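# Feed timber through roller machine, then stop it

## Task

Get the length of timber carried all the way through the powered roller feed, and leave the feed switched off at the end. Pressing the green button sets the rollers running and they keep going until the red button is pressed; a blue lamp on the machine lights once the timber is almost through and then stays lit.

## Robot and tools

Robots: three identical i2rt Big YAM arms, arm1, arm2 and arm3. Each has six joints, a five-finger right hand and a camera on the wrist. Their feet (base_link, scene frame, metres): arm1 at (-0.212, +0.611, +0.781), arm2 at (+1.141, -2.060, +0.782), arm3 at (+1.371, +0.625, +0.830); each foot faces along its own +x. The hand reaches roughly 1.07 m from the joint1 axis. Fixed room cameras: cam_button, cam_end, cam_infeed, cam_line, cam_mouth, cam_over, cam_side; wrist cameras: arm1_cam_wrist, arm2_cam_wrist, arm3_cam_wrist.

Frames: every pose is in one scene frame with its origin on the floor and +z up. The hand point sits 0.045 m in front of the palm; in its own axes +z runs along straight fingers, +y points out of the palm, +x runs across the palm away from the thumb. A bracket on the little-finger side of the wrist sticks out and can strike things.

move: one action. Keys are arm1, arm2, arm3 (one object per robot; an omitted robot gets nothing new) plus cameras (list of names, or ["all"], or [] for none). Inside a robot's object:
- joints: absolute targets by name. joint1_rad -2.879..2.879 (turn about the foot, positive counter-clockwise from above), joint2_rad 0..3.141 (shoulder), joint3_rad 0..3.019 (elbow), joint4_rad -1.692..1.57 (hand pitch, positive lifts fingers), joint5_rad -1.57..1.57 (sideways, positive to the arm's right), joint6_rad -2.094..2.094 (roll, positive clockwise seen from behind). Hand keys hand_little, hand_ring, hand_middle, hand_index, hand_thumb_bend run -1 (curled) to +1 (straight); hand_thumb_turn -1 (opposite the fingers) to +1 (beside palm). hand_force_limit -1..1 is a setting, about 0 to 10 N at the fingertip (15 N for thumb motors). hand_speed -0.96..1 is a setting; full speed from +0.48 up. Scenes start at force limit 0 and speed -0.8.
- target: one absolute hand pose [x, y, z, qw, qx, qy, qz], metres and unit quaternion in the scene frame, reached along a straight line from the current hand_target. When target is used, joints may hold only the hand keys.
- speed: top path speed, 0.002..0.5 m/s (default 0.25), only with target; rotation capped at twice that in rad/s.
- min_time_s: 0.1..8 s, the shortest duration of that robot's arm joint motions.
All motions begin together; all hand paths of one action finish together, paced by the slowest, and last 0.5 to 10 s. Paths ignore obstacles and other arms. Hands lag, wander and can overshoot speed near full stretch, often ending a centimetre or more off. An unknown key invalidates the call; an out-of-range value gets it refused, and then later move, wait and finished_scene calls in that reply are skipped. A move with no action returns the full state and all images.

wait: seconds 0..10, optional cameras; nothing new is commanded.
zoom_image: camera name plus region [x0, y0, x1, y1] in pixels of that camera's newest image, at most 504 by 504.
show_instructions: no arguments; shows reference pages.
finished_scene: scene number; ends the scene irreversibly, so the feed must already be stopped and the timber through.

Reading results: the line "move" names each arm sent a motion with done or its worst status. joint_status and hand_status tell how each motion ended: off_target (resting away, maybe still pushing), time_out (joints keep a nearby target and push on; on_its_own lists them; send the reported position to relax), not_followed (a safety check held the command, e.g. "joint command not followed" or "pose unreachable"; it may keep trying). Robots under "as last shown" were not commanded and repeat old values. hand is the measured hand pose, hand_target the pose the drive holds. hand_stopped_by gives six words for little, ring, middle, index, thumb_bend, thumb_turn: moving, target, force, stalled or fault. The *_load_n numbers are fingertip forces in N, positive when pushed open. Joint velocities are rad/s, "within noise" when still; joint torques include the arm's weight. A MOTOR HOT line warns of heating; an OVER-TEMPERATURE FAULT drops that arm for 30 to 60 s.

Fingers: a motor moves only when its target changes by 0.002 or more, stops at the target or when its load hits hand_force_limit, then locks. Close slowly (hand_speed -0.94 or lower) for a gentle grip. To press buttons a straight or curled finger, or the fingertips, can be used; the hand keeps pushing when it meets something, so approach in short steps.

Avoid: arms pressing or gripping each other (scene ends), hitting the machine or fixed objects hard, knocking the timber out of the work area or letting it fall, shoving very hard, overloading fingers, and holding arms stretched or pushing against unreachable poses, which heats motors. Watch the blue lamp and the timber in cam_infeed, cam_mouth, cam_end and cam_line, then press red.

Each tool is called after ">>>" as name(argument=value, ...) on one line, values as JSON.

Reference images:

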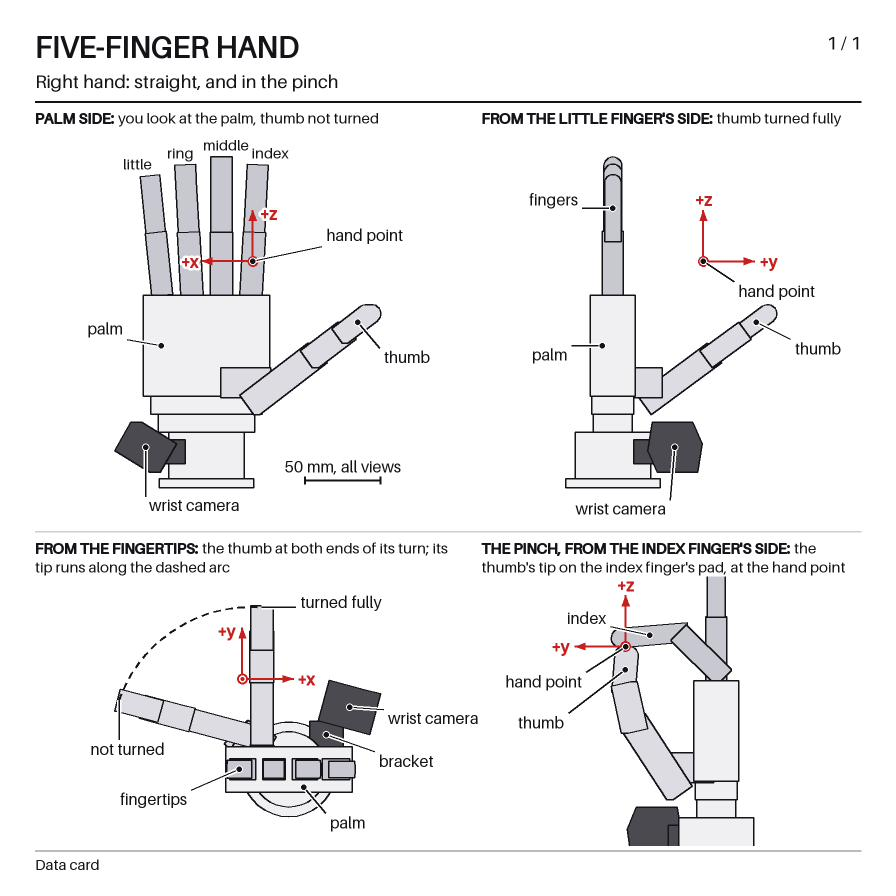

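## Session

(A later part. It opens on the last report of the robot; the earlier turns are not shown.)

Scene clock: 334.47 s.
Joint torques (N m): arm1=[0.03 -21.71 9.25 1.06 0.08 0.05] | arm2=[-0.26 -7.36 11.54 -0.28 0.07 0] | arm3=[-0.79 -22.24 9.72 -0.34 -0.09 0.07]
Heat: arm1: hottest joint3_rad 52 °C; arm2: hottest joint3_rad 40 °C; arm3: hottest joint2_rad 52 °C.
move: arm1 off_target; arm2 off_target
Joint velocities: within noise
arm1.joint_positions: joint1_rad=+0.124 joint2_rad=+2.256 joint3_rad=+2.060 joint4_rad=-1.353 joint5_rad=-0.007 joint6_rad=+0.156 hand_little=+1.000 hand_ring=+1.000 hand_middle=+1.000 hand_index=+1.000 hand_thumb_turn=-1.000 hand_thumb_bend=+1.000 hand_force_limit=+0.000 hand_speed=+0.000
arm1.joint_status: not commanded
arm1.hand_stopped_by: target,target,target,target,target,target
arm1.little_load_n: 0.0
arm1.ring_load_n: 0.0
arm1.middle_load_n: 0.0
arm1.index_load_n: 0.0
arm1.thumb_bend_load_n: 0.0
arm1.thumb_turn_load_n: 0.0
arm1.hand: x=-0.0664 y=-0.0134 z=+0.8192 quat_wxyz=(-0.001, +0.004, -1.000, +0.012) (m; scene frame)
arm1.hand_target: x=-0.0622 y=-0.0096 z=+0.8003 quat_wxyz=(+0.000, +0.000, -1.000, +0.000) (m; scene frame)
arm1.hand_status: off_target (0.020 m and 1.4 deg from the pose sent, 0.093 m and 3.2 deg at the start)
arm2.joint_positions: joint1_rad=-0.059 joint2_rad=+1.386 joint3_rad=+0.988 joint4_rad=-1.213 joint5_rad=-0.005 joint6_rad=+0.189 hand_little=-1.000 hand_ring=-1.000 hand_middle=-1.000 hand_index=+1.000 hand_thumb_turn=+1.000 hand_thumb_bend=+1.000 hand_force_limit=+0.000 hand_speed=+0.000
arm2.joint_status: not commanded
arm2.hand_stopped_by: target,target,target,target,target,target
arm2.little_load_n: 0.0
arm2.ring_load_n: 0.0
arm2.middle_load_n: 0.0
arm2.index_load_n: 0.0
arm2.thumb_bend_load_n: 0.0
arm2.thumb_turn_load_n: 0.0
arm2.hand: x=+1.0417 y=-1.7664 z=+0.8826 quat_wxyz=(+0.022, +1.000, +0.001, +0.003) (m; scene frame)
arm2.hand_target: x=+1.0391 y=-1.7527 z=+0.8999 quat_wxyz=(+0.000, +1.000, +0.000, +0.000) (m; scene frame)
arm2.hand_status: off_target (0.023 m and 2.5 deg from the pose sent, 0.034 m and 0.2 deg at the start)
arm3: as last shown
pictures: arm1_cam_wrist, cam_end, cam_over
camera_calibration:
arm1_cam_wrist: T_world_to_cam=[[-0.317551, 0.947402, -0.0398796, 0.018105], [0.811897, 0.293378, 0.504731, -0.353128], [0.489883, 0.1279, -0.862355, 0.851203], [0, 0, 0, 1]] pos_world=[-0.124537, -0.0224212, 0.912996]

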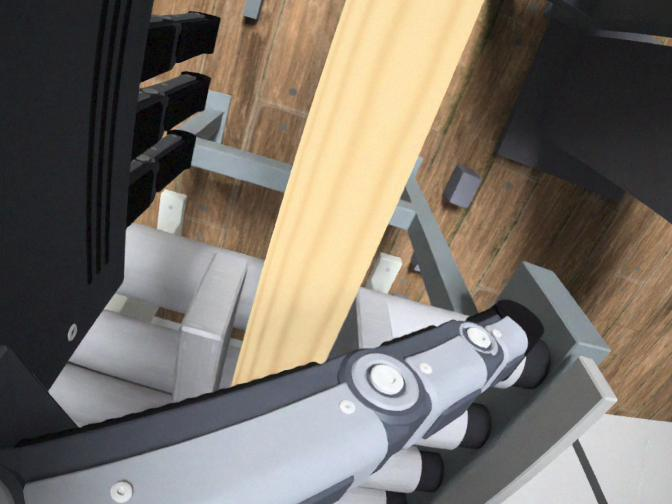

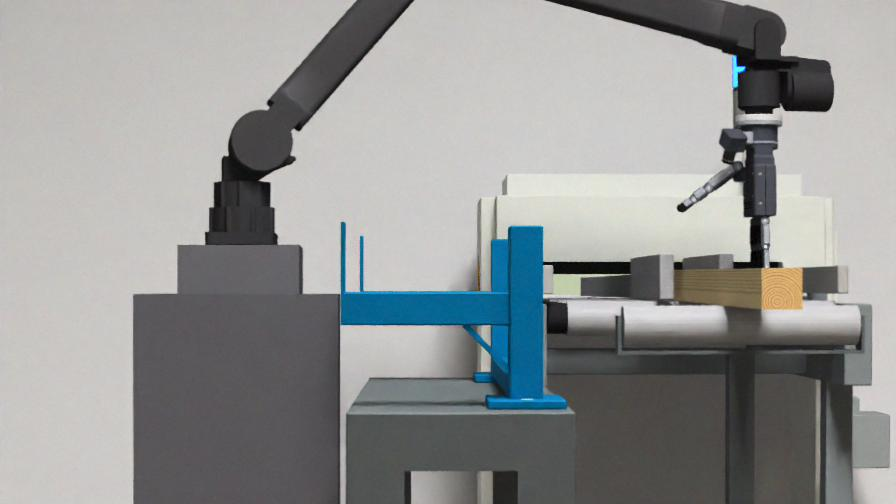

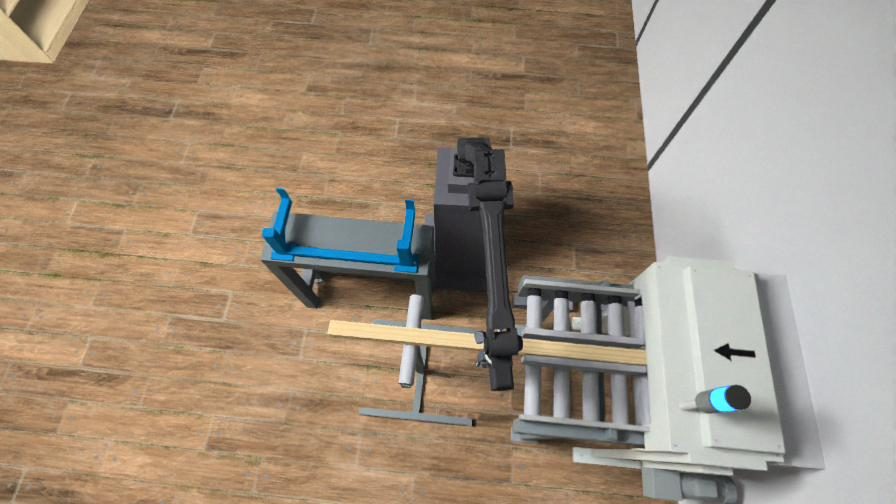

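>>> move(arm1={"target": [-0.060, 0.0, 0.722, 0, 0, 1, 0], "speed": 0.15}, cameras=["arm1_cam_wrist"])

>>> move(arm1={"joints": {"hand_little": 0.15, "hand_ring": 0.15, "hand_middle": 0.15, "hand_index": 0.15, "hand_speed": -0.5, "hand_force_limit": -0.3}}, cameras=[])

>>> move(arm1={"joints": {"hand_little": -0.7, "hand_ring": -0.7, "hand_middle": -0.7, "hand_index": -0.7, "hand_speed": -0.9, "hand_force_limit": -0.3}}, cameras=[])

>>> move(arm1={"joints": {"hand_little": -0.75, "hand_ring": -0.75, "hand_middle": -0.75, "hand_index": -0.75, "hand_thumb_bend": -0.65, "hand_speed": -0.9, "hand_force_limit": 0.1}}, cameras=["arm1_cam_wrist", "cam_over"])

Scene clock: 352.40 s.
Joint torques (N m): arm1=[0.03 -22.12 8.99 1.03 0.07 0.03] | arm2=[-0.26 -7.36 11.54 -0.28 0.07 0.01] | arm3=[-0.97 -22.59 9.76 -0.31 -0.09 0.08]
Heat: arm1: hottest joint3_rad 49 °C; arm2: hottest joint3_rad 42 °C; arm3: hottest joint2_rad 52 °C.
move: arm1 off_target
Joint velocities: within noise
arm1.joint_positions: joint1_rad=+0.129 joint2_rad=+2.311 joint3_rad=+1.931 joint4_rad=-1.177 joint5_rad=-0.007 joint6_rad=+0.162 hand_little=+1.000 hand_ring=+1.000 hand_middle=+1.000 hand_index=+1.000 hand_thumb_turn=-1.000 hand_thumb_bend=+1.000 hand_force_limit=+0.000 hand_speed=+0.000
arm1.joint_status: not commanded
arm1.hand_stopped_by: target,target,target,target,target,target
arm1.little_load_n: 0.0
arm1.ring_load_n: 0.0
arm1.middle_load_n: 0.0
arm1.index_load_n: 0.0
arm1.thumb_bend_load_n: 0.0
arm1.thumb_turn_load_n: 0.0
arm1.hand: x=-0.0654 y=-0.0043 z=+0.7361 quat_wxyz=(-0.001, +0.003, -1.000, +0.007) (m; scene frame)
arm1.hand_target: x=-0.0601 y=+0.0003 z=+0.7221 quat_wxyz=(+0.000, +0.000, -1.000, +0.000) (m; scene frame)
arm1.hand_status: off_target (0.016 m and 0.9 deg from the pose sent, 0.098 m and 1.4 deg at the start)
arm2, arm3: as last shown
arm2.thumb_bend_load_n: -0.5
pictures: arm1_cam_wrist
camera_calibration:
arm1_cam_wrist: T_world_to_cam=[[-0.316142, 0.948186, -0.0315775, 0.000570881], [0.812997, 0.287922, 0.5061, -0.315636], [0.488969, 0.134327, -0.861897, 0.777413], [0, 0, 0, 1]] pos_world=[-0.123339, -0.0140903, 0.829811]

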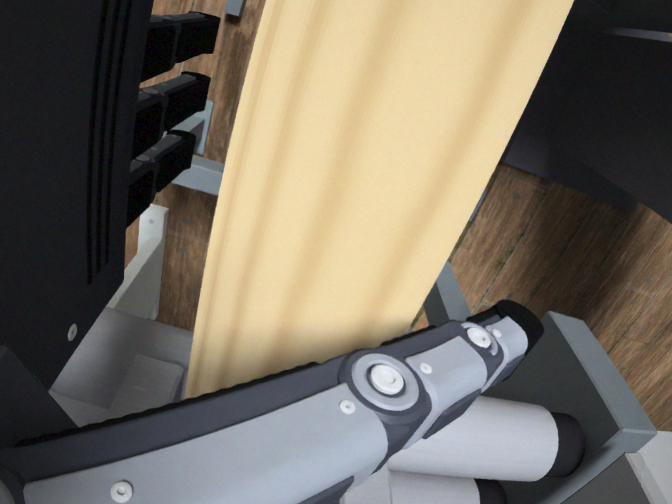

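Scene clock: 353.50 s.
Joint torques (N m): arm1=[0.09 -22.01 8.92 0.95 0.05 0.04] | arm2=[-0.26 -7.36 11.54 -0.28 0.07 0] | arm3=[-0.97 -22.53 9.74 -0.34 -0.08 0.08]
Heat: arm1: hottest joint3_rad 49 °C; arm2: hottest joint3_rad 42 °C; arm3: hottest joint2_rad 52 °C.
move: arm1 done
Joint velocities: within noise
arm1.joint_positions: joint1_rad=+0.129 joint2_rad=+2.311 joint3_rad=+1.931 joint4_rad=-1.176 joint5_rad=-0.007 joint6_rad=+0.163 hand_little=+0.150 hand_ring=+0.150 hand_middle=+0.150 hand_index=+0.150 hand_thumb_turn=-1.000 hand_thumb_bend=+1.000 hand_force_limit=-0.300 hand_speed=-0.500
arm1.joint_status: all done
arm1.hand_stopped_by: target,target,target,target,target,target
arm1.little_load_n: 0.0
arm1.ring_load_n: 0.0
arm1.middle_load_n: 0.0
arm1.index_load_n: 0.0
arm1.thumb_bend_load_n: 0.0
arm1.thumb_turn_load_n: 0.0
arm1.hand: x=-0.0653 y=-0.0047 z=+0.7360 quat_wxyz=(-0.001, +0.003, -1.000, +0.008) (m; scene frame)
arm1.hand_target: x=-0.0601 y=+0.0003 z=+0.7221 quat_wxyz=(+0.000, +0.000, -1.000, +0.000) (m; scene frame)
arm1.hand_status: not commanded
arm2, arm3: as last shown
arm2.thumb_bend_load_n: 0.0
arm3.ring_load_n: -0.5
pictures: none
No camera images: "cameras" was empty.

Scene clock: 356.73 s.
Joint torques (N m): arm1=[0.26 -23 8.81 0.54 0.06 0.05] | arm2=[-0.26 -7.36 11.54 -0.29 0.07 0] | arm3=[-1.2 -22.24 9.69 -0.32 -0.1 0.08]
Heat: arm1: hottest joint3_rad 49 °C; arm2: hottest joint3_rad 43 °C; arm3: hottest joint2_rad 52 °C.
move: arm1 off_target
Joint velocities: within noise
arm1.joint_positions: joint1_rad=+0.129 joint2_rad=+2.321 joint3_rad=+1.931 joint4_rad=-1.167 joint5_rad=-0.007 joint6_rad=+0.163 hand_little=-0.193 hand_ring=-0.183 hand_middle=-0.183 hand_index=-0.183 hand_thumb_turn=-1.000 hand_thumb_bend=+1.000 hand_force_limit=-0.300 hand_speed=-0.900
arm1.joint_status: hand_little off_target (ended at -0.193, target -0.700); hand_ring off_target (ended at -0.183, target -0.700); hand_middle off_target (ended at -0.183, target -0.700); hand_index off_target (ended at -0.183, target -0.700); the others done
arm1.hand_stopped_by: force,force,force,force,target,target
arm1.little_load_n: 5.5
arm1.ring_load_n: 4.0
arm1.middle_load_n: 3.0
arm1.index_load_n: 3.5
arm1.thumb_bend_load_n: 1.5
arm1.thumb_turn_load_n: 0.5
arm1.hand: x=-0.0652 y=-0.0055 z=+0.7297 quat_wxyz=(-0.001, +0.003, -1.000, +0.008) (m; scene frame)
arm1.hand_target: x=-0.0601 y=+0.0002 z=+0.7222 quat_wxyz=(+0.000, +0.000, -1.000, +0.000) (m; scene frame)
arm1.hand_status: not commanded
arm2, arm3: as last shown
arm2.middle_load_n: 0.5
arm3.ring_load_n: 0.0
pictures: none
No camera images: "cameras" was empty.

Scene clock: 363.57 s.
Joint torques (N m): arm1=[0.32 -22.95 8.81 0.58 0.06 0.07] | arm2=[-0.32 -7.36 11.54 -0.28 0.07 0] | arm3=[-1.14 -22.48 9.72 -0.34 -0.09 0.09]
Heat: arm1: hottest joint3_rad 48 °C; arm2: hottest joint3_rad 43 °C; arm3: hottest joint2_rad 52 °C.
move: arm1 off_target
Joint velocities: within noise
arm1.joint_positions: joint1_rad=+0.129 joint2_rad=+2.321 joint3_rad=+1.931 joint4_rad=-1.166 joint5_rad=-0.007 joint6_rad=+0.163 hand_little=-0.200 hand_ring=-0.190 hand_middle=-0.190 hand_index=-0.198 hand_thumb_turn=-1.000 hand_thumb_bend=+0.988 hand_force_limit=+0.100 hand_speed=-0.900
arm1.joint_status: hand_little off_target (ended at -0.200, target -0.750); hand_ring off_target (ended at -0.190, target -0.750); hand_middle off_target (ended at -0.190, target -0.750); hand_index off_target (ended at -0.198, target -0.750); hand_thumb_bend off_target (ended at +0.988, target -0.650); the others done
arm1.hand_stopped_by: force,force,force,force,force,target
arm1.little_load_n: 5.5
arm1.ring_load_n: 4.5
arm1.middle_load_n: 5.0
arm1.index_load_n: 10.0
arm1.thumb_bend_load_n: 8.0
arm1.thumb_turn_load_n: 0.5
arm1.hand: x=-0.0652 y=-0.0055 z=+0.7294 quat_wxyz=(-0.001, +0.003, -1.000, +0.008) (m; scene frame)
arm1.hand_target: x=-0.0601 y=+0.0002 z=+0.7223 quat_wxyz=(+0.000, +0.000, -1.000, +0.000) (m; scene frame)
arm1.hand_status: not commanded
arm2, arm3: as last shown
arm2.little_load_n: 0.5
arm2.middle_load_n: 0.0
pictures: arm1_cam_wrist, cam_over
camera_calibration:
arm1_cam_wrist: T_world_to_cam=[[-0.315418, 0.948386, -0.032785, 0.00243378], [0.813086, 0.28791, 0.505964, -0.311966], [0.489288, 0.132933, -0.861931, 0.771854], [0, 0, 0, 1]] pos_world=[-0.123237, -0.0150951, 0.823209]

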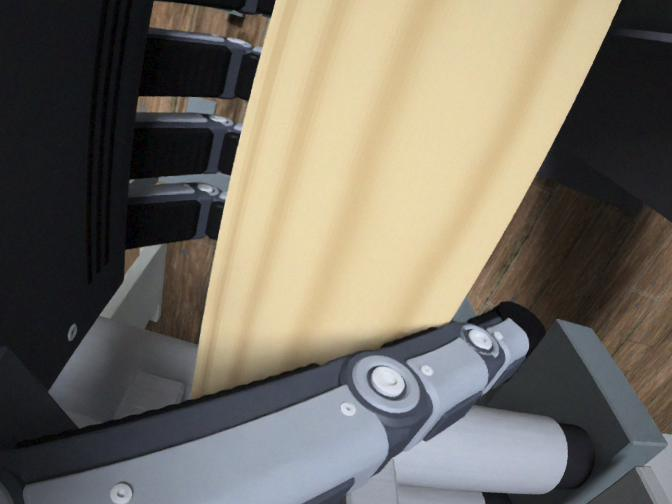

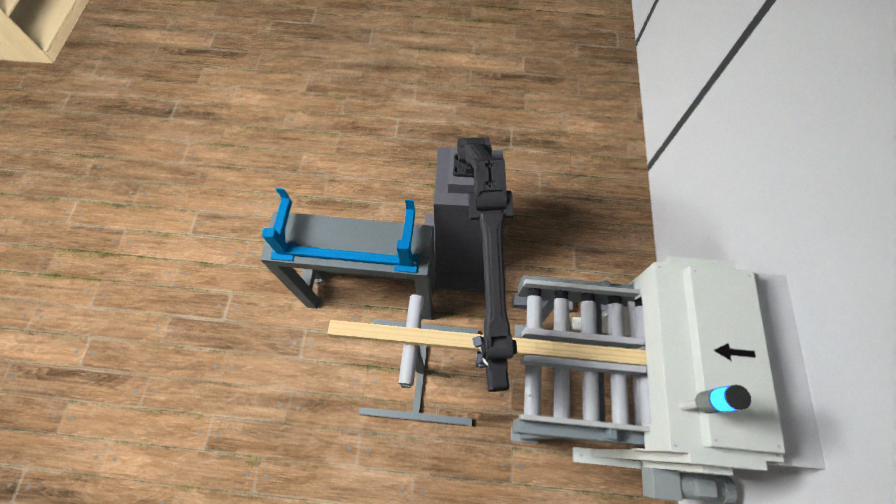

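>>> move(arm1={"target": [-0.250, 0.0, 0.728, 0, 0, 1, 0], "speed": 0.08}, cameras=["cam_over", "cam_side", "arm1_cam_wrist"])

Scene clock: 391.27 s.
Joint torques (N m): arm1=[-0.97 -23.47 9.92 0.39 0.15 -0.29] | arm2=[-0.26 -7.36 11.54 -0.28 0.07 0] | arm3=[-1.14 -22.24 9.72 -0.31 -0.1 0.06]
Heat: arm1: hottest joint3_rad 45 °C; arm2: hottest joint3_rad 45 °C; arm3: hottest joint3_rad 53 °C.
move: arm1 done
Joint velocities: within noise
arm1.joint_positions: joint1_rad=-0.137 joint2_rad=+2.308 joint3_rad=+1.886 joint4_rad=-1.158 joint5_rad=-0.009 joint6_rad=-0.087 hand_little=-0.201 hand_ring=-0.191 hand_middle=-0.190 hand_index=-0.199 hand_thumb_turn=-1.000 hand_thumb_bend=+0.986 hand_force_limit=+0.100 hand_speed=-0.900
arm1.joint_status: not commanded
arm1.hand_stopped_by: force,force,force,force,force,target
arm1.little_load_n: 0.0
arm1.ring_load_n: 0.0
arm1.middle_load_n: 0.0
arm1.index_load_n: 2.0
arm1.thumb_bend_load_n: 0.0
arm1.thumb_turn_load_n: 0.0
arm1.hand: x=-0.2443 y=+0.0010 z=+0.7253 quat_wxyz=(-0.001, -0.005, -1.000, -0.002) (m; scene frame)
arm1.hand_target: x=-0.2500 y=+0.0001 z=+0.7279 quat_wxyz=(+0.000, +0.000, -1.000, +0.000) (m; scene frame)
arm1.hand_status: done (0.006 m and 0.6 deg from the pose sent, 0.185 m and 1.0 deg at the start)
arm2, arm3: as last shown
arm2.little_load_n: 0.0
arm2.middle_load_n: 0.5
pictures: arm1_cam_wrist, cam_over, cam_side
camera_calibration:
arm1_cam_wrist: T_world_to_cam=[[-0.300355, 0.953736, -0.0132074, -0.0708664], [0.817432, 0.264515, 0.511699, -0.169126], [0.491519, 0.142895, -0.859063, 0.853419], [0, 0, 0, 1]] pos_world=[-0.302507, -0.00962495, 0.818746]

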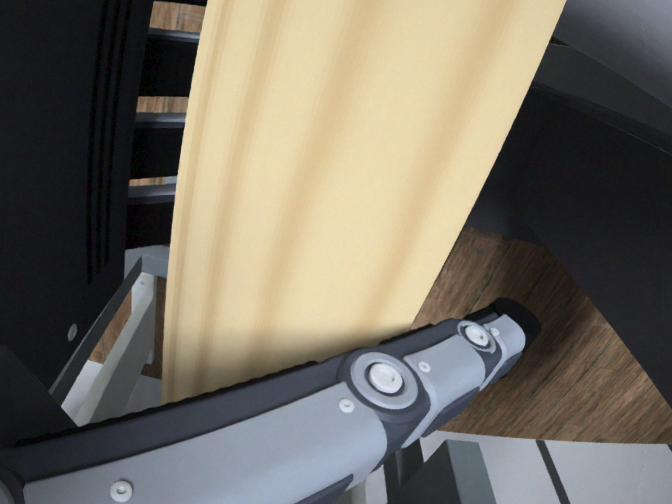

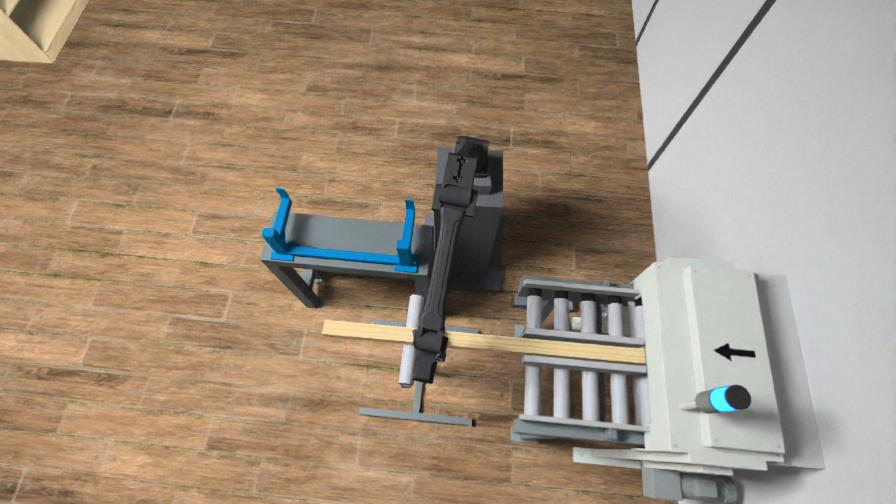

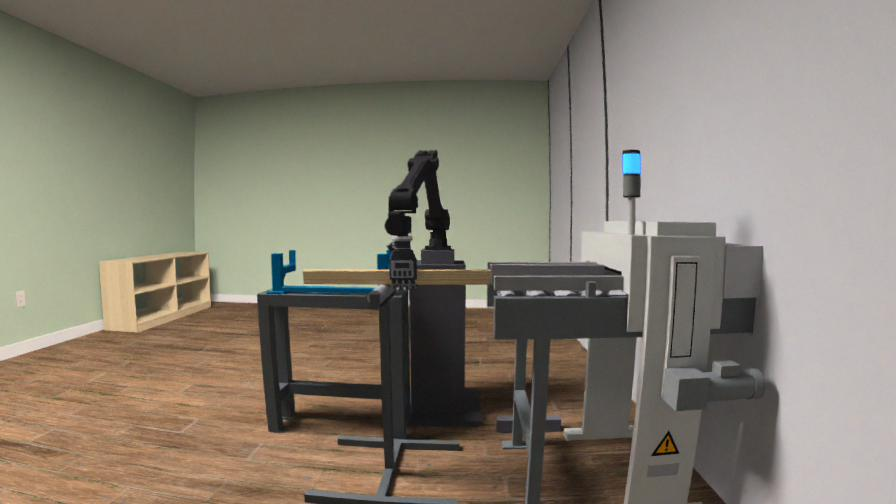

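>>> move(cameras=["all"])

>>> zoom_image(camera="cam_over", region=[300, 260, 680, 450])

Scene clock: 408.53 s.
Joint torques (N m): arm1=[-0.97 -23.41 9.88 0.36 0.16 -0.28] | arm2=[-0.32 -7.41 11.54 -0.28 0.07 0.01] | arm3=[-1.08 -22.24 9.73 -0.36 -0.1 0.07]
Heat: arm1: hottest joint3_rad 44 °C; arm2: hottest joint3_rad 46 °C; arm3: hottest joint3_rad 53 °C.
Joint velocities: within noise
arm1.joint_positions: joint1_rad=-0.137 joint2_rad=+2.308 joint3_rad=+1.886 joint4_rad=-1.158 joint5_rad=-0.009 joint6_rad=-0.087 hand_little=-0.201 hand_ring=-0.191 hand_middle=-0.190 hand_index=-0.199 hand_thumb_turn=-1.000 hand_thumb_bend=+0.986 hand_force_limit=+0.100 hand_speed=-0.900
arm1.joint_status: not commanded
arm1.hand_stopped_by: force,force,force,force,force,target
arm1.little_load_n: 0.0
arm1.ring_load_n: 0.0
arm1.middle_load_n: 0.5
arm1.index_load_n: 1.5
arm1.thumb_bend_load_n: 0.0
arm1.thumb_turn_load_n: 0.0
arm1.hand: x=-0.2443 y=+0.0010 z=+0.7253 quat_wxyz=(-0.001, -0.005, -1.000, -0.002) (m; scene frame)
arm1.hand_target: x=-0.2500 y=+0.0001 z=+0.7279 quat_wxyz=(+0.000, +0.000, -1.000, +0.000) (m; scene frame)
arm1.hand_status: done (0.006 m and 0.6 deg from the pose sent, 0.185 m and 1.0 deg at the start)
arm2.joint_positions: joint1_rad=-0.059 joint2_rad=+1.386 joint3_rad=+0.988 joint4_rad=-1.213 joint5_rad=-0.005 joint6_rad=+0.189 hand_little=-1.000 hand_ring=-1.000 hand_middle=-1.000 hand_index=+1.000 hand_thumb_turn=+1.000 hand_thumb_bend=+1.000 hand_force_limit=+0.000 hand_speed=+0.000
arm2.joint_status: not commanded
arm2.hand_stopped_by: target,target,target,target,target,target
arm2.little_load_n: 0.0
arm2.ring_load_n: 0.0
arm2.middle_load_n: 0.5
arm2.index_load_n: 0.0
arm2.thumb_bend_load_n: 0.0
arm2.thumb_turn_load_n: 0.0
arm2.hand: x=+1.0417 y=-1.7664 z=+0.8826 quat_wxyz=(+0.022, +1.000, +0.001, +0.003) (m; scene frame)
arm2.hand_target: x=+1.0391 y=-1.7527 z=+0.8999 quat_wxyz=(+0.000, +1.000, +0.000, +0.000) (m; scene frame)
arm2.hand_status: not commanded
arm3.joint_positions: joint1_rad=+0.172 joint2_rad=+2.230 joint3_rad=+2.095 joint4_rad=-1.454 joint5_rad=-0.005 joint6_rad=+0.035 hand_little=+1.000 hand_ring=+1.000 hand_middle=+1.000 hand_index=+1.000 hand_thumb_turn=-1.000 hand_thumb_bend=+1.000 hand_force_limit=+0.100 hand_speed=-0.500
arm3.joint_status: not commanded
arm3.hand_stopped_by: target,target,target,target,target,target
arm3.little_load_n: 0.0
arm3.ring_load_n: 0.5
arm3.middle_load_n: 0.0
arm3.index_load_n: 0.0
arm3.thumb_bend_load_n: 0.0
arm3.thumb_turn_load_n: 0.0
arm3.hand: x=+1.4576 y=+0.0084 z=+0.9025 quat_wxyz=(+0.002, +0.025, -1.000, -0.006) (m; scene frame)
arm3.hand_target: x=+1.4599 y=-0.0029 z=+0.9301 quat_wxyz=(+0.000, +0.024, -1.000, +0.020) (m; scene frame)
arm3.hand_status: not commanded
pictures: arm1_cam_wrist, arm2_cam_wrist, arm3_cam_wrist, cam_button, cam_end, cam_infeed, cam_line, cam_mouth, cam_over, cam_side
camera_calibration:
arm1_cam_wrist: T_world_to_cam=[[-0.300355, 0.953736, -0.0132074, -0.0708664], [0.817432, 0.264515, 0.511699, -0.169126], [0.491519, 0.142895, -0.859063, 0.853419], [0, 0, 0, 1]] pos_world=[-0.302507, -0.00962495, 0.818746]
arm2_cam_wrist: T_world_to_cam=[[0.289589, -0.95477, 0.0674714, -2.04885], [-0.838545, -0.219085, 0.498843, 0.0468154], [-0.461498, -0.201037, -0.864062, 1.0128], [0, 0, 0, 1]] pos_world=[1.09999, -1.74232, 0.990006]
arm3_cam_wrist: T_world_to_cam=[[-0.276185, 0.961027, 0.0122009, 0.387636], [0.845652, 0.236956, 0.478252, -1.65918], [0.456722, 0.142404, -0.878138, 0.241001], [0, 0, 0, 1]] pos_world=[1.40008, -0.0136946, 1.00041]

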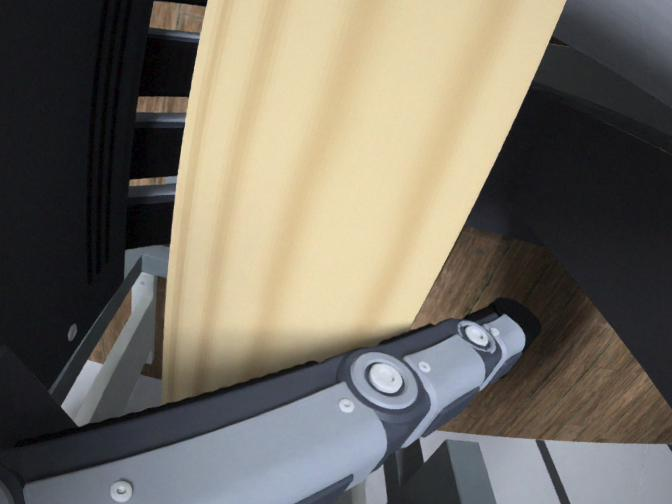

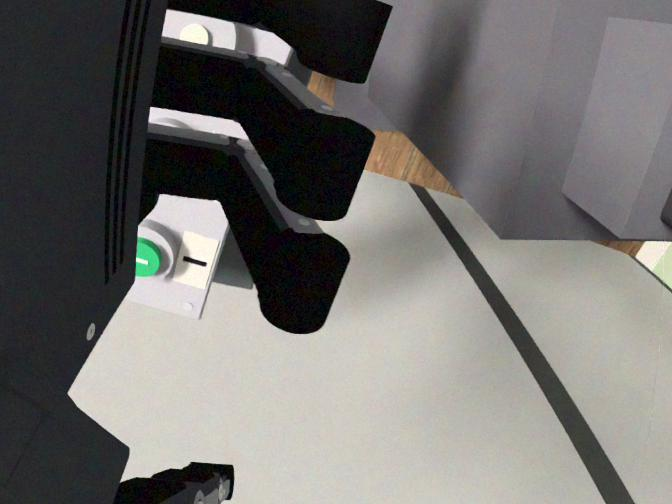

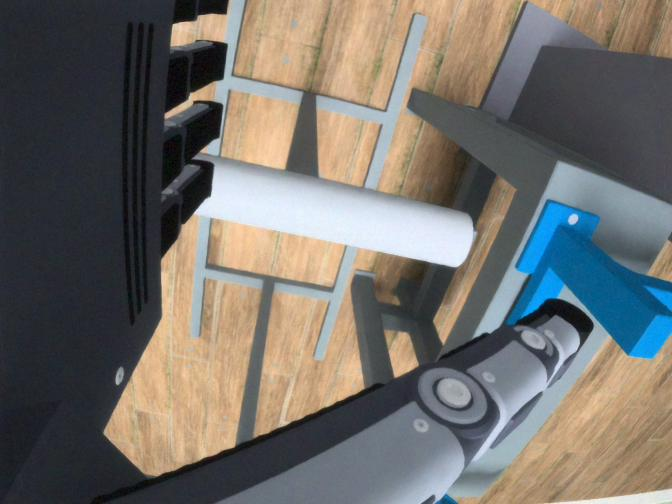

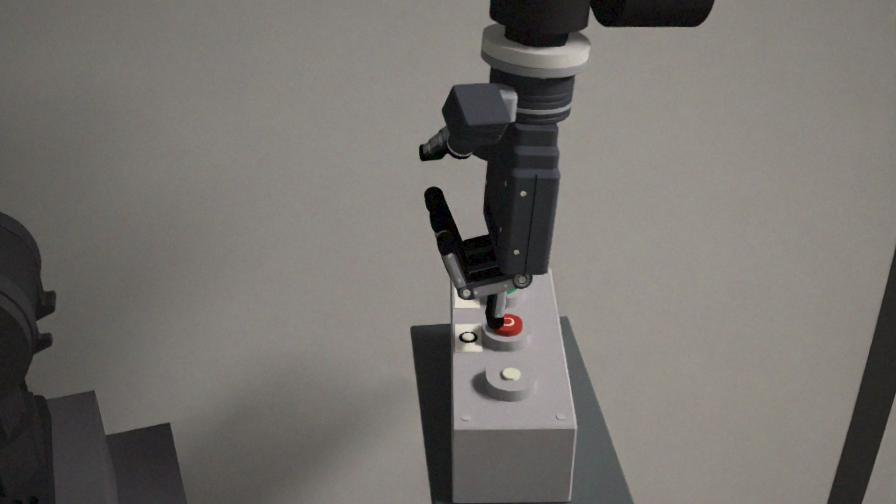

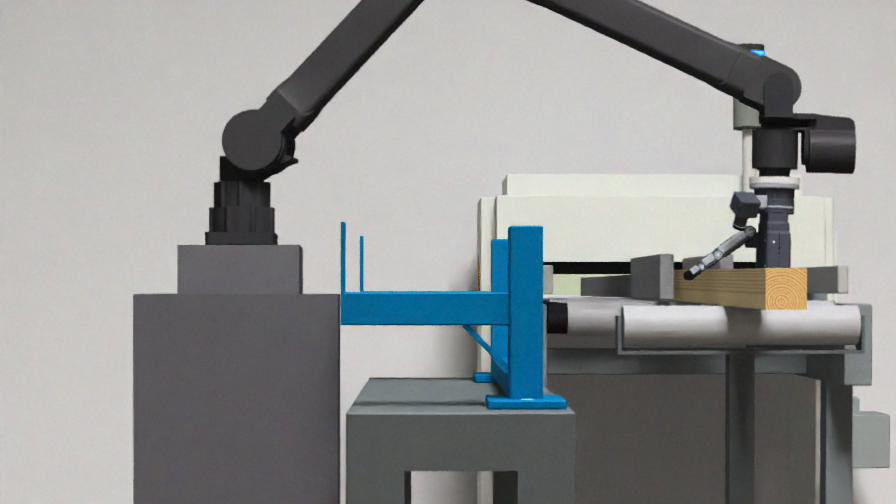

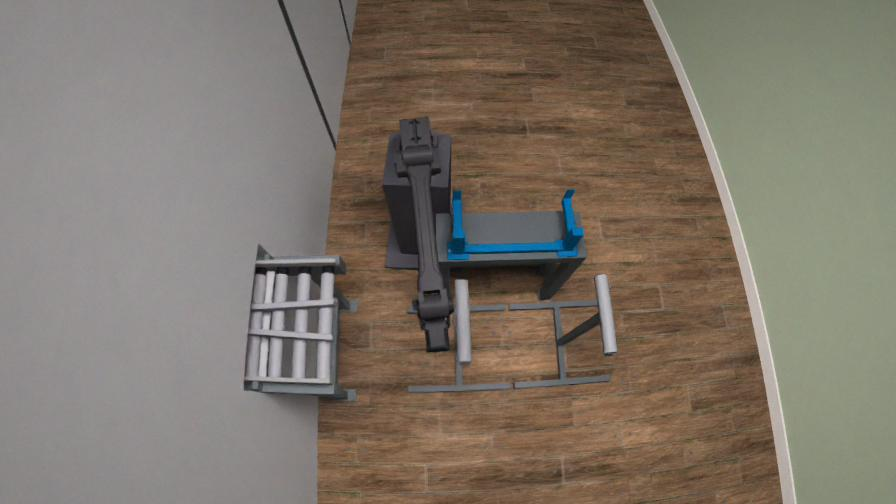

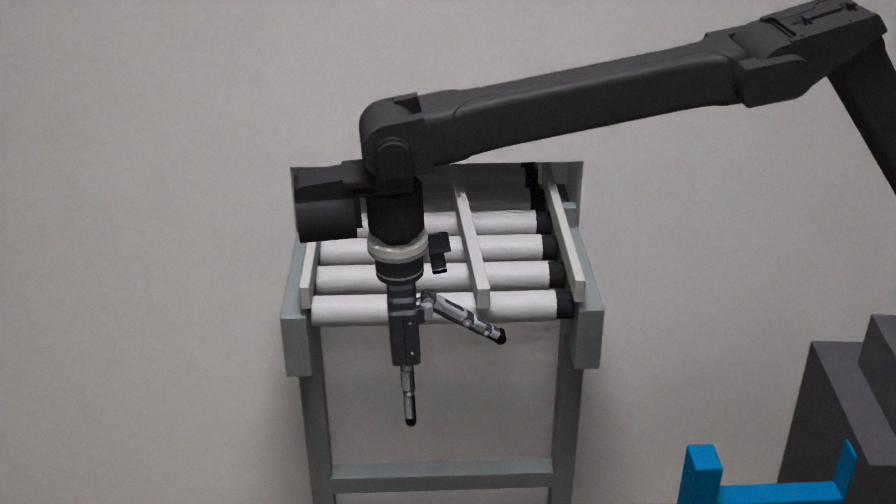

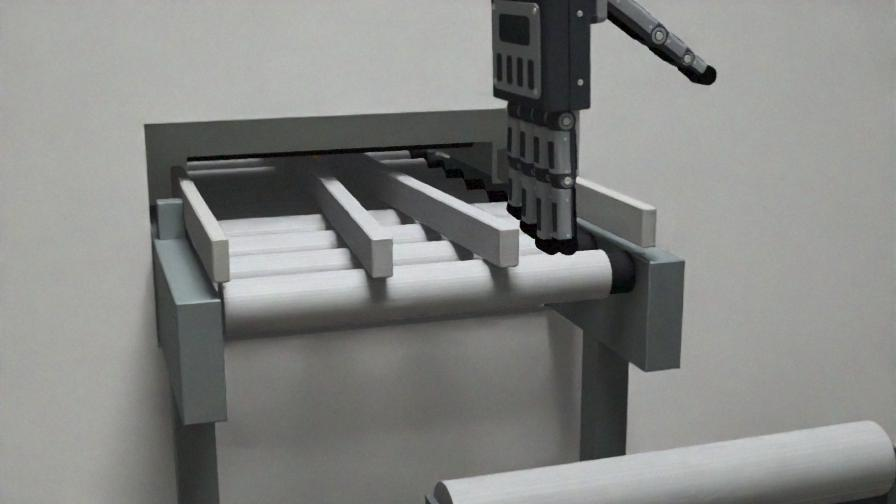

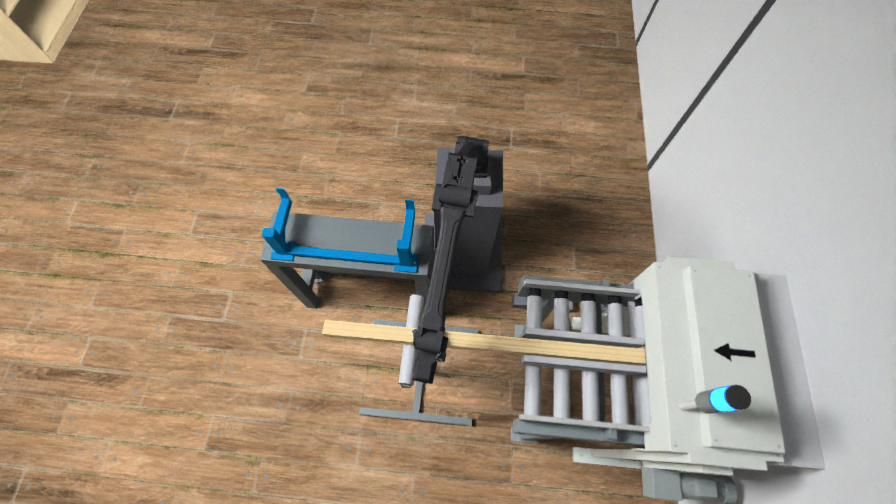

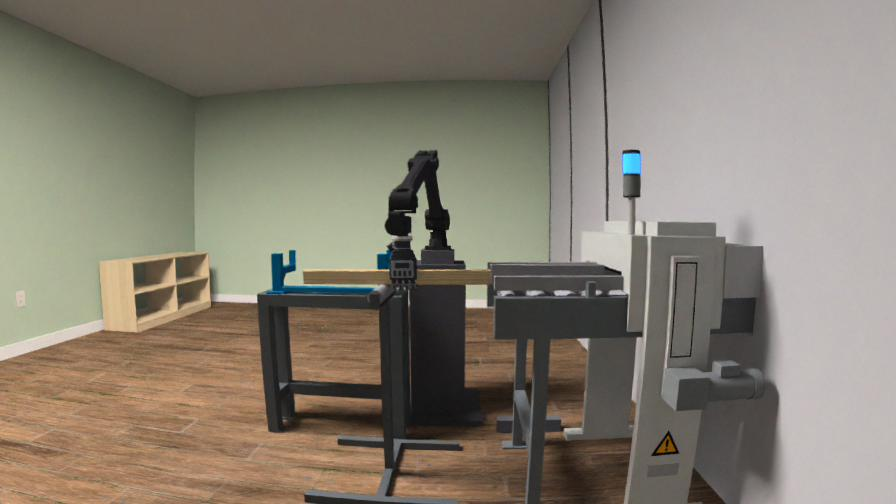

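Scaled by 1.326 from the camera's 896x504 image, which has a finer 1280x720 frame.

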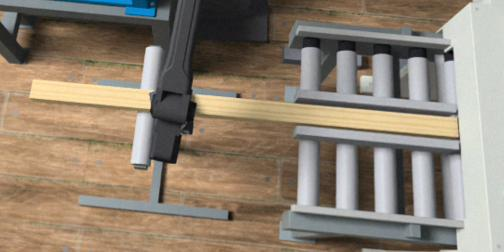

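>>> move(arm1={"joints": {"hand_little": 1, "hand_ring": 1, "hand_middle": 1, "hand_index": 1, "hand_thumb_bend": 1, "hand_speed": -0.3}}, arm2={"target": [0.980, -1.750, 0.892, 0, 1, 0, 0], "speed": 0.15}, cameras=["cam_over", "cam_button"])

Scene clock: 507.93 s.
Joint torques (N m): arm1=[-1.2 -23.3 9.88 0.27 0.14 -0.24] | arm2=[-0.56 -6.36 11.52 0.59 0.06 0.02] | arm3=[-1.08 -22.36 9.73 -0.31 -0.08 0.07]
Heat: arm1: hottest joint3_rad 43 °C; arm2: hottest joint3_rad 48 °C; arm3: hottest joint3_rad 54 °C.
move: arm1 done; arm2 off_target
Joint velocities: within noise
arm1.joint_positions: joint1_rad=-0.137 joint2_rad=+2.308 joint3_rad=+1.886 joint4_rad=-1.158 joint5_rad=-0.009 joint6_rad=-0.089 hand_little=+1.000 hand_ring=+1.000 hand_middle=+1.000 hand_index=+1.000 hand_thumb_turn=-1.000 hand_thumb_bend=+1.000 hand_force_limit=+0.100 hand_speed=-0.300
arm1.joint_status: all done
arm1.hand_stopped_by: target,target,target,target,target,target
arm1.little_load_n: 0.0
arm1.ring_load_n: 0.0
arm1.middle_load_n: 0.0
arm1.index_load_n: 0.0
arm1.thumb_bend_load_n: 0.0
arm1.thumb_turn_load_n: 0.0
arm1.hand: x=-0.2445 y=+0.0011 z=+0.7253 quat_wxyz=(-0.001, -0.004, -1.000, -0.002) (m; scene frame)
arm1.hand_target: x=-0.2500 y=+0.0001 z=+0.7279 quat_wxyz=(+0.000, +0.000, -1.000, +0.000) (m; scene frame)
arm1.hand_status: not commanded
arm2.joint_positions: joint1_rad=+0.092 joint2_rad=+1.419 joint3_rad=+1.020 joint4_rad=-1.213 joint5_rad=-0.004 joint6_rad=+0.327 hand_little=-1.000 hand_ring=-1.000 hand_middle=-1.000 hand_index=+1.000 hand_thumb_turn=+1.000 hand_thumb_bend=+1.000 hand_force_limit=+0.000 hand_speed=+0.000
arm2.joint_status: not commanded
arm2.hand_stopped_by: target,target,target,target,target,target
arm2.little_load_n: 0.0
arm2.ring_load_n: 0.0
arm2.middle_load_n: 0.0
arm2.index_load_n: 0.0
arm2.thumb_bend_load_n: 0.0
arm2.thumb_turn_load_n: 0.0
arm2.hand: x=+0.9861 y=-1.7698 z=+0.8815 quat_wxyz=(+0.022, +1.000, +0.007, +0.006) (m; scene frame)
arm2.hand_target: x=+0.9803 y=-1.7507 z=+0.8923 quat_wxyz=(+0.000, +1.000, +0.000, +0.000) (m; scene frame)
arm2.hand_status: off_target (0.023 m and 2.8 deg from the pose sent, 0.065 m and 2.5 deg at the start)
arm3: as last shown
arm3.ring_load_n: 0.0
pictures: cam_button, cam_over

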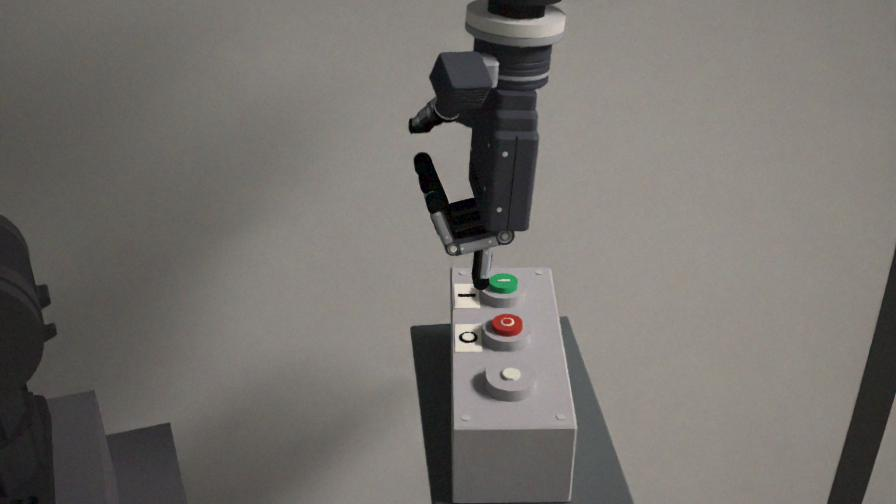

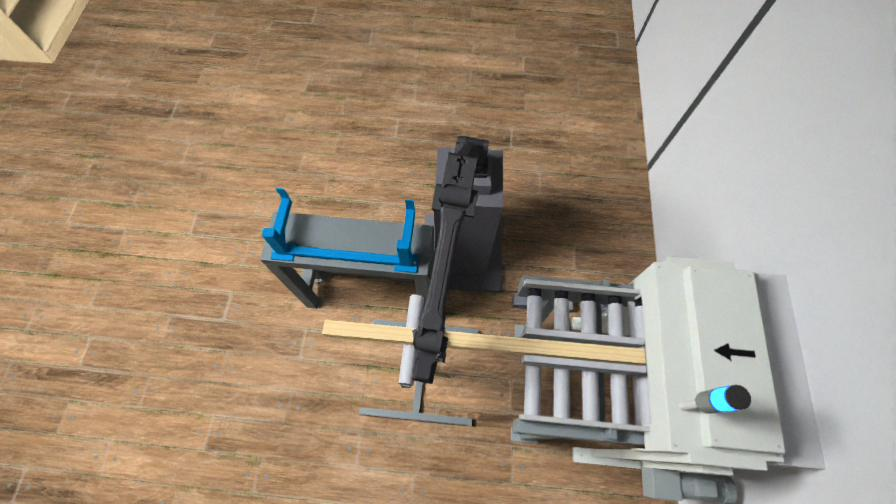

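>>> move(arm1={"target": [-0.060, 0.002, 0.728, 0, 0, 1, 0], "speed": 0.15}, arm2={"target": [0.976, -1.735, 0.895, 0, 1, 0, 0], "speed": 0.1}, cameras=["cam_over", "cam_button"])

>>> zoom_image(camera="cam_button", region=[430, 210, 600, 380])

Scene clock: 520.70 s.
Joint torques (N m): arm1=[-0.85 -22.42 12 -0.01 0.12 0.06] | arm2=[-0.79 -6.65 11.74 0.21 0.06 0.06] | arm3=[-0.97 -22.18 9.7 -0.35 -0.1 0.08]
Heat: arm1: hottest joint3_rad 43 °C; arm2: hottest joint3_rad 48 °C; arm3: hottest joint3_rad 54 °C.
move: arm1 done; arm2 off_target
Joint velocities: within noise
arm1.joint_positions: joint1_rad=+0.143 joint2_rad=+2.308 joint3_rad=+1.886 joint4_rad=-1.160 joint5_rad=-0.009 joint6_rad=+0.163 hand_little=+1.000 hand_ring=+1.000 hand_middle=+1.000 hand_index=+1.000 hand_thumb_turn=-1.000 hand_thumb_bend=+1.000 hand_force_limit=+0.100 hand_speed=-0.300
arm1.joint_status: not commanded
arm1.hand_stopped_by: target,target,target,target,target,target
arm1.little_load_n: 0.0
arm1.ring_load_n: 0.0
arm1.middle_load_n: 0.0
arm1.index_load_n: 0.0
arm1.thumb_bend_load_n: 0.0
arm1.thumb_turn_load_n: 0.0
arm1.hand: x=-0.0586 y=+0.0112 z=+0.7239 quat_wxyz=(+0.001, +0.010, -1.000, -0.005) (m; scene frame)
arm1.hand_target: x=-0.0601 y=+0.0023 z=+0.7279 quat_wxyz=(+0.000, +0.000, -1.000, +0.000) (m; scene frame)
arm1.hand_status: done (0.010 m and 1.3 deg from the pose sent, 0.184 m and 0.5 deg at the start)
arm2.joint_positions: joint1_rad=+0.092 joint2_rad=+1.452 joint3_rad=+1.065 joint4_rad=-1.213 joint5_rad=-0.004 joint6_rad=+0.328 hand_little=-1.000 hand_ring=-1.000 hand_middle=-1.000 hand_index=+1.000 hand_thumb_turn=+1.000 hand_thumb_bend=+1.000 hand_force_limit=+0.000 hand_speed=+0.000
arm2.joint_status: not commanded
arm2.hand_stopped_by: target,target,target,target,target,target
arm2.little_load_n: 0.0
arm2.ring_load_n: 0.0
arm2.middle_load_n: 0.0
arm2.index_load_n: 0.0
arm2.thumb_bend_load_n: -0.5
arm2.thumb_turn_load_n: 0.0
arm2.hand: x=+0.9802 y=-1.7530 z=+0.8845 quat_wxyz=(+0.017, +1.000, +0.007, +0.004) (m; scene frame)
arm2.hand_target: x=+0.9762 y=-1.7356 z=+0.8952 quat_wxyz=(+0.000, +1.000, +0.000, +0.000) (m; scene frame)
arm2.hand_status: off_target (0.021 m and 2.1 deg from the pose sent, 0.038 m and 2.7 deg at the start)
arm3: as last shown
pictures: cam_button, cam_over

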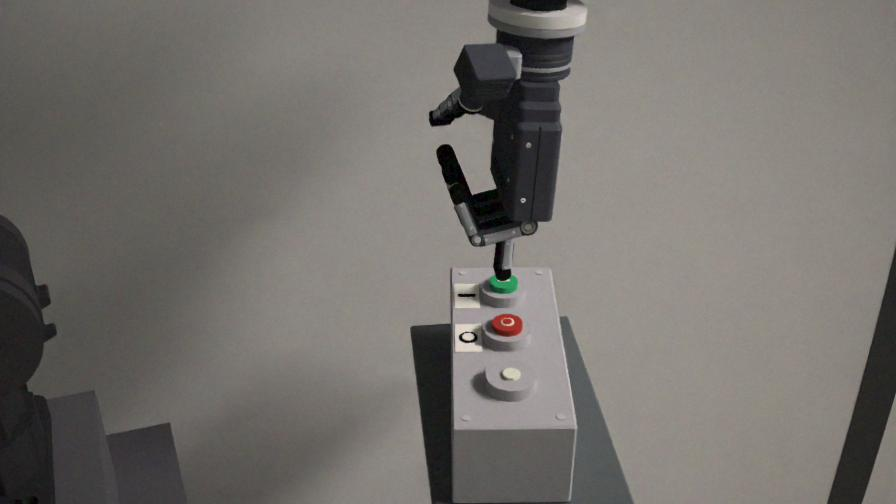

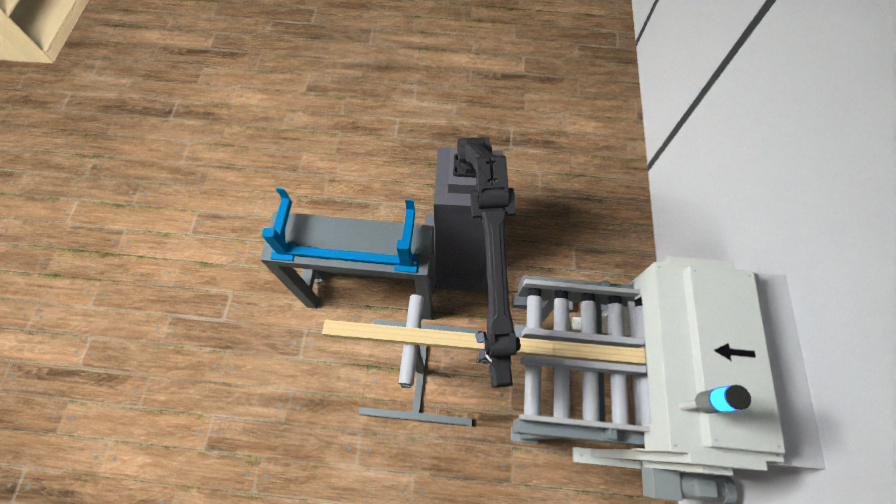

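Scaled by 2.965 from the camera's 896x504 image, which has a finer 1280x720 frame.

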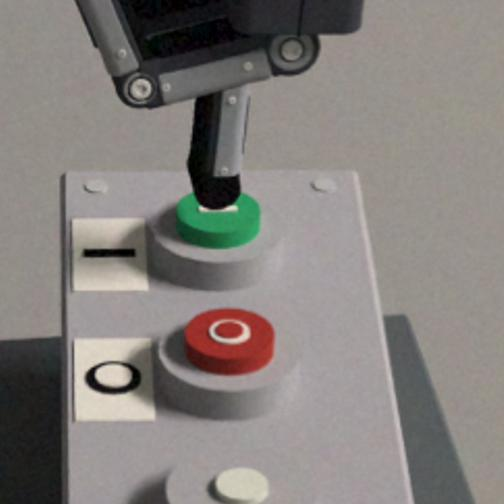

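>>> move(arm1={"target": [-0.062, -0.012, 0.724, 0, 0, 1, 0], "speed": 0.1}, arm2={"target": [0.976, -1.735, 0.850, 0, 1, 0, 0], "speed": 0.08}, cameras=["cam_over", "cam_button"])

Scene clock: 527.87 s.
Joint torques (N m): arm1=[-1.14 -20.54 14.42 -0.01 0.14 -0.02] | arm2=[-0.67 -6.48 7.09 0.51 0.01 0.04] | arm3=[-1.08 -22.3 9.72 -0.39 -0.1 0.08]
Heat: arm1: hottest joint3_rad 43 °C; arm2: hottest joint3_rad 48 °C; arm3: hottest joint3_rad 54 °C.
move: arm1 off_target; arm2 done
Joint velocities: within noise
arm1.joint_positions: joint1_rad=+0.140 joint2_rad=+2.326 joint3_rad=+1.925 joint4_rad=-1.184 joint5_rad=-0.009 joint6_rad=+0.163 hand_little=+1.000 hand_ring=+1.000 hand_middle=+1.000 hand_index=+1.000 hand_thumb_turn=-1.000 hand_thumb_bend=+1.000 hand_force_limit=+0.100 hand_speed=-0.300
arm1.joint_status: not commanded
arm1.hand_stopped_by: target,target,target,target,target,target
arm1.little_load_n: 0.0
arm1.ring_load_n: 0.0
arm1.middle_load_n: 0.0
arm1.index_load_n: 0.0
arm1.thumb_bend_load_n: 0.0
arm1.thumb_turn_load_n: 0.0
arm1.hand: x=-0.0597 y=+0.0039 z=+0.7258 quat_wxyz=(+0.001, +0.008, -1.000, -0.006) (m; scene frame)
arm1.hand_target: x=-0.0622 y=-0.0113 z=+0.7242 quat_wxyz=(+0.000, +0.000, -1.000, +0.001) (m; scene frame)
arm1.hand_status: off_target (0.016 m and 1.2 deg from the pose sent, 0.023 m and 1.3 deg at the start)
arm2.joint_positions: joint1_rad=+0.091 joint2_rad=+1.496 joint3_rad=+1.044 joint4_rad=-1.094 joint5_rad=-0.003 joint6_rad=+0.330 hand_little=-1.000 hand_ring=-1.000 hand_middle=-1.000 hand_index=+1.000 hand_thumb_turn=+1.000 hand_thumb_bend=+1.000 hand_force_limit=+0.000 hand_speed=+0.000
arm2.joint_status: not commanded
arm2.hand_stopped_by: target,target,target,target,target,target
arm2.little_load_n: 0.0
arm2.ring_load_n: 0.0
arm2.middle_load_n: 0.0
arm2.index_load_n: 0.0
arm2.thumb_bend_load_n: 0.0
arm2.thumb_turn_load_n: 0.0
arm2.hand: x=+0.9738 y=-1.7328 z=+0.8576 quat_wxyz=(-0.009, +1.000, +0.005, -0.004) (m; scene frame)
arm2.hand_target: x=+0.9760 y=-1.7351 z=+0.8501 quat_wxyz=(+0.000, +1.000, +0.000, +0.000) (m; scene frame)
arm2.hand_status: done (0.008 m and 1.2 deg from the pose sent, 0.039 m and 2.1 deg at the start)
arm3: as last shown
pictures: cam_button, cam_over

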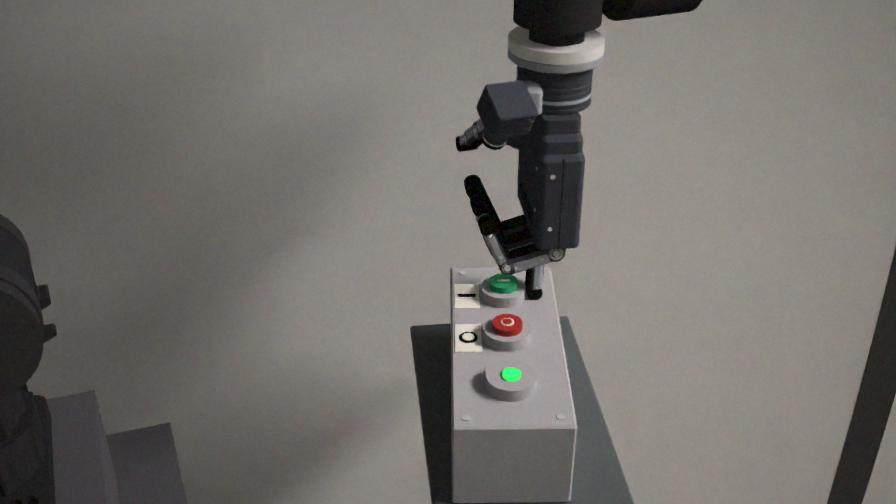

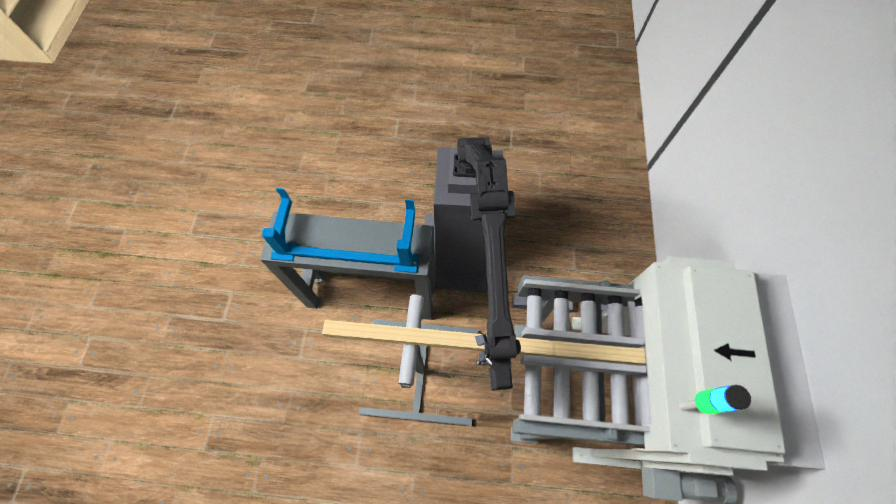

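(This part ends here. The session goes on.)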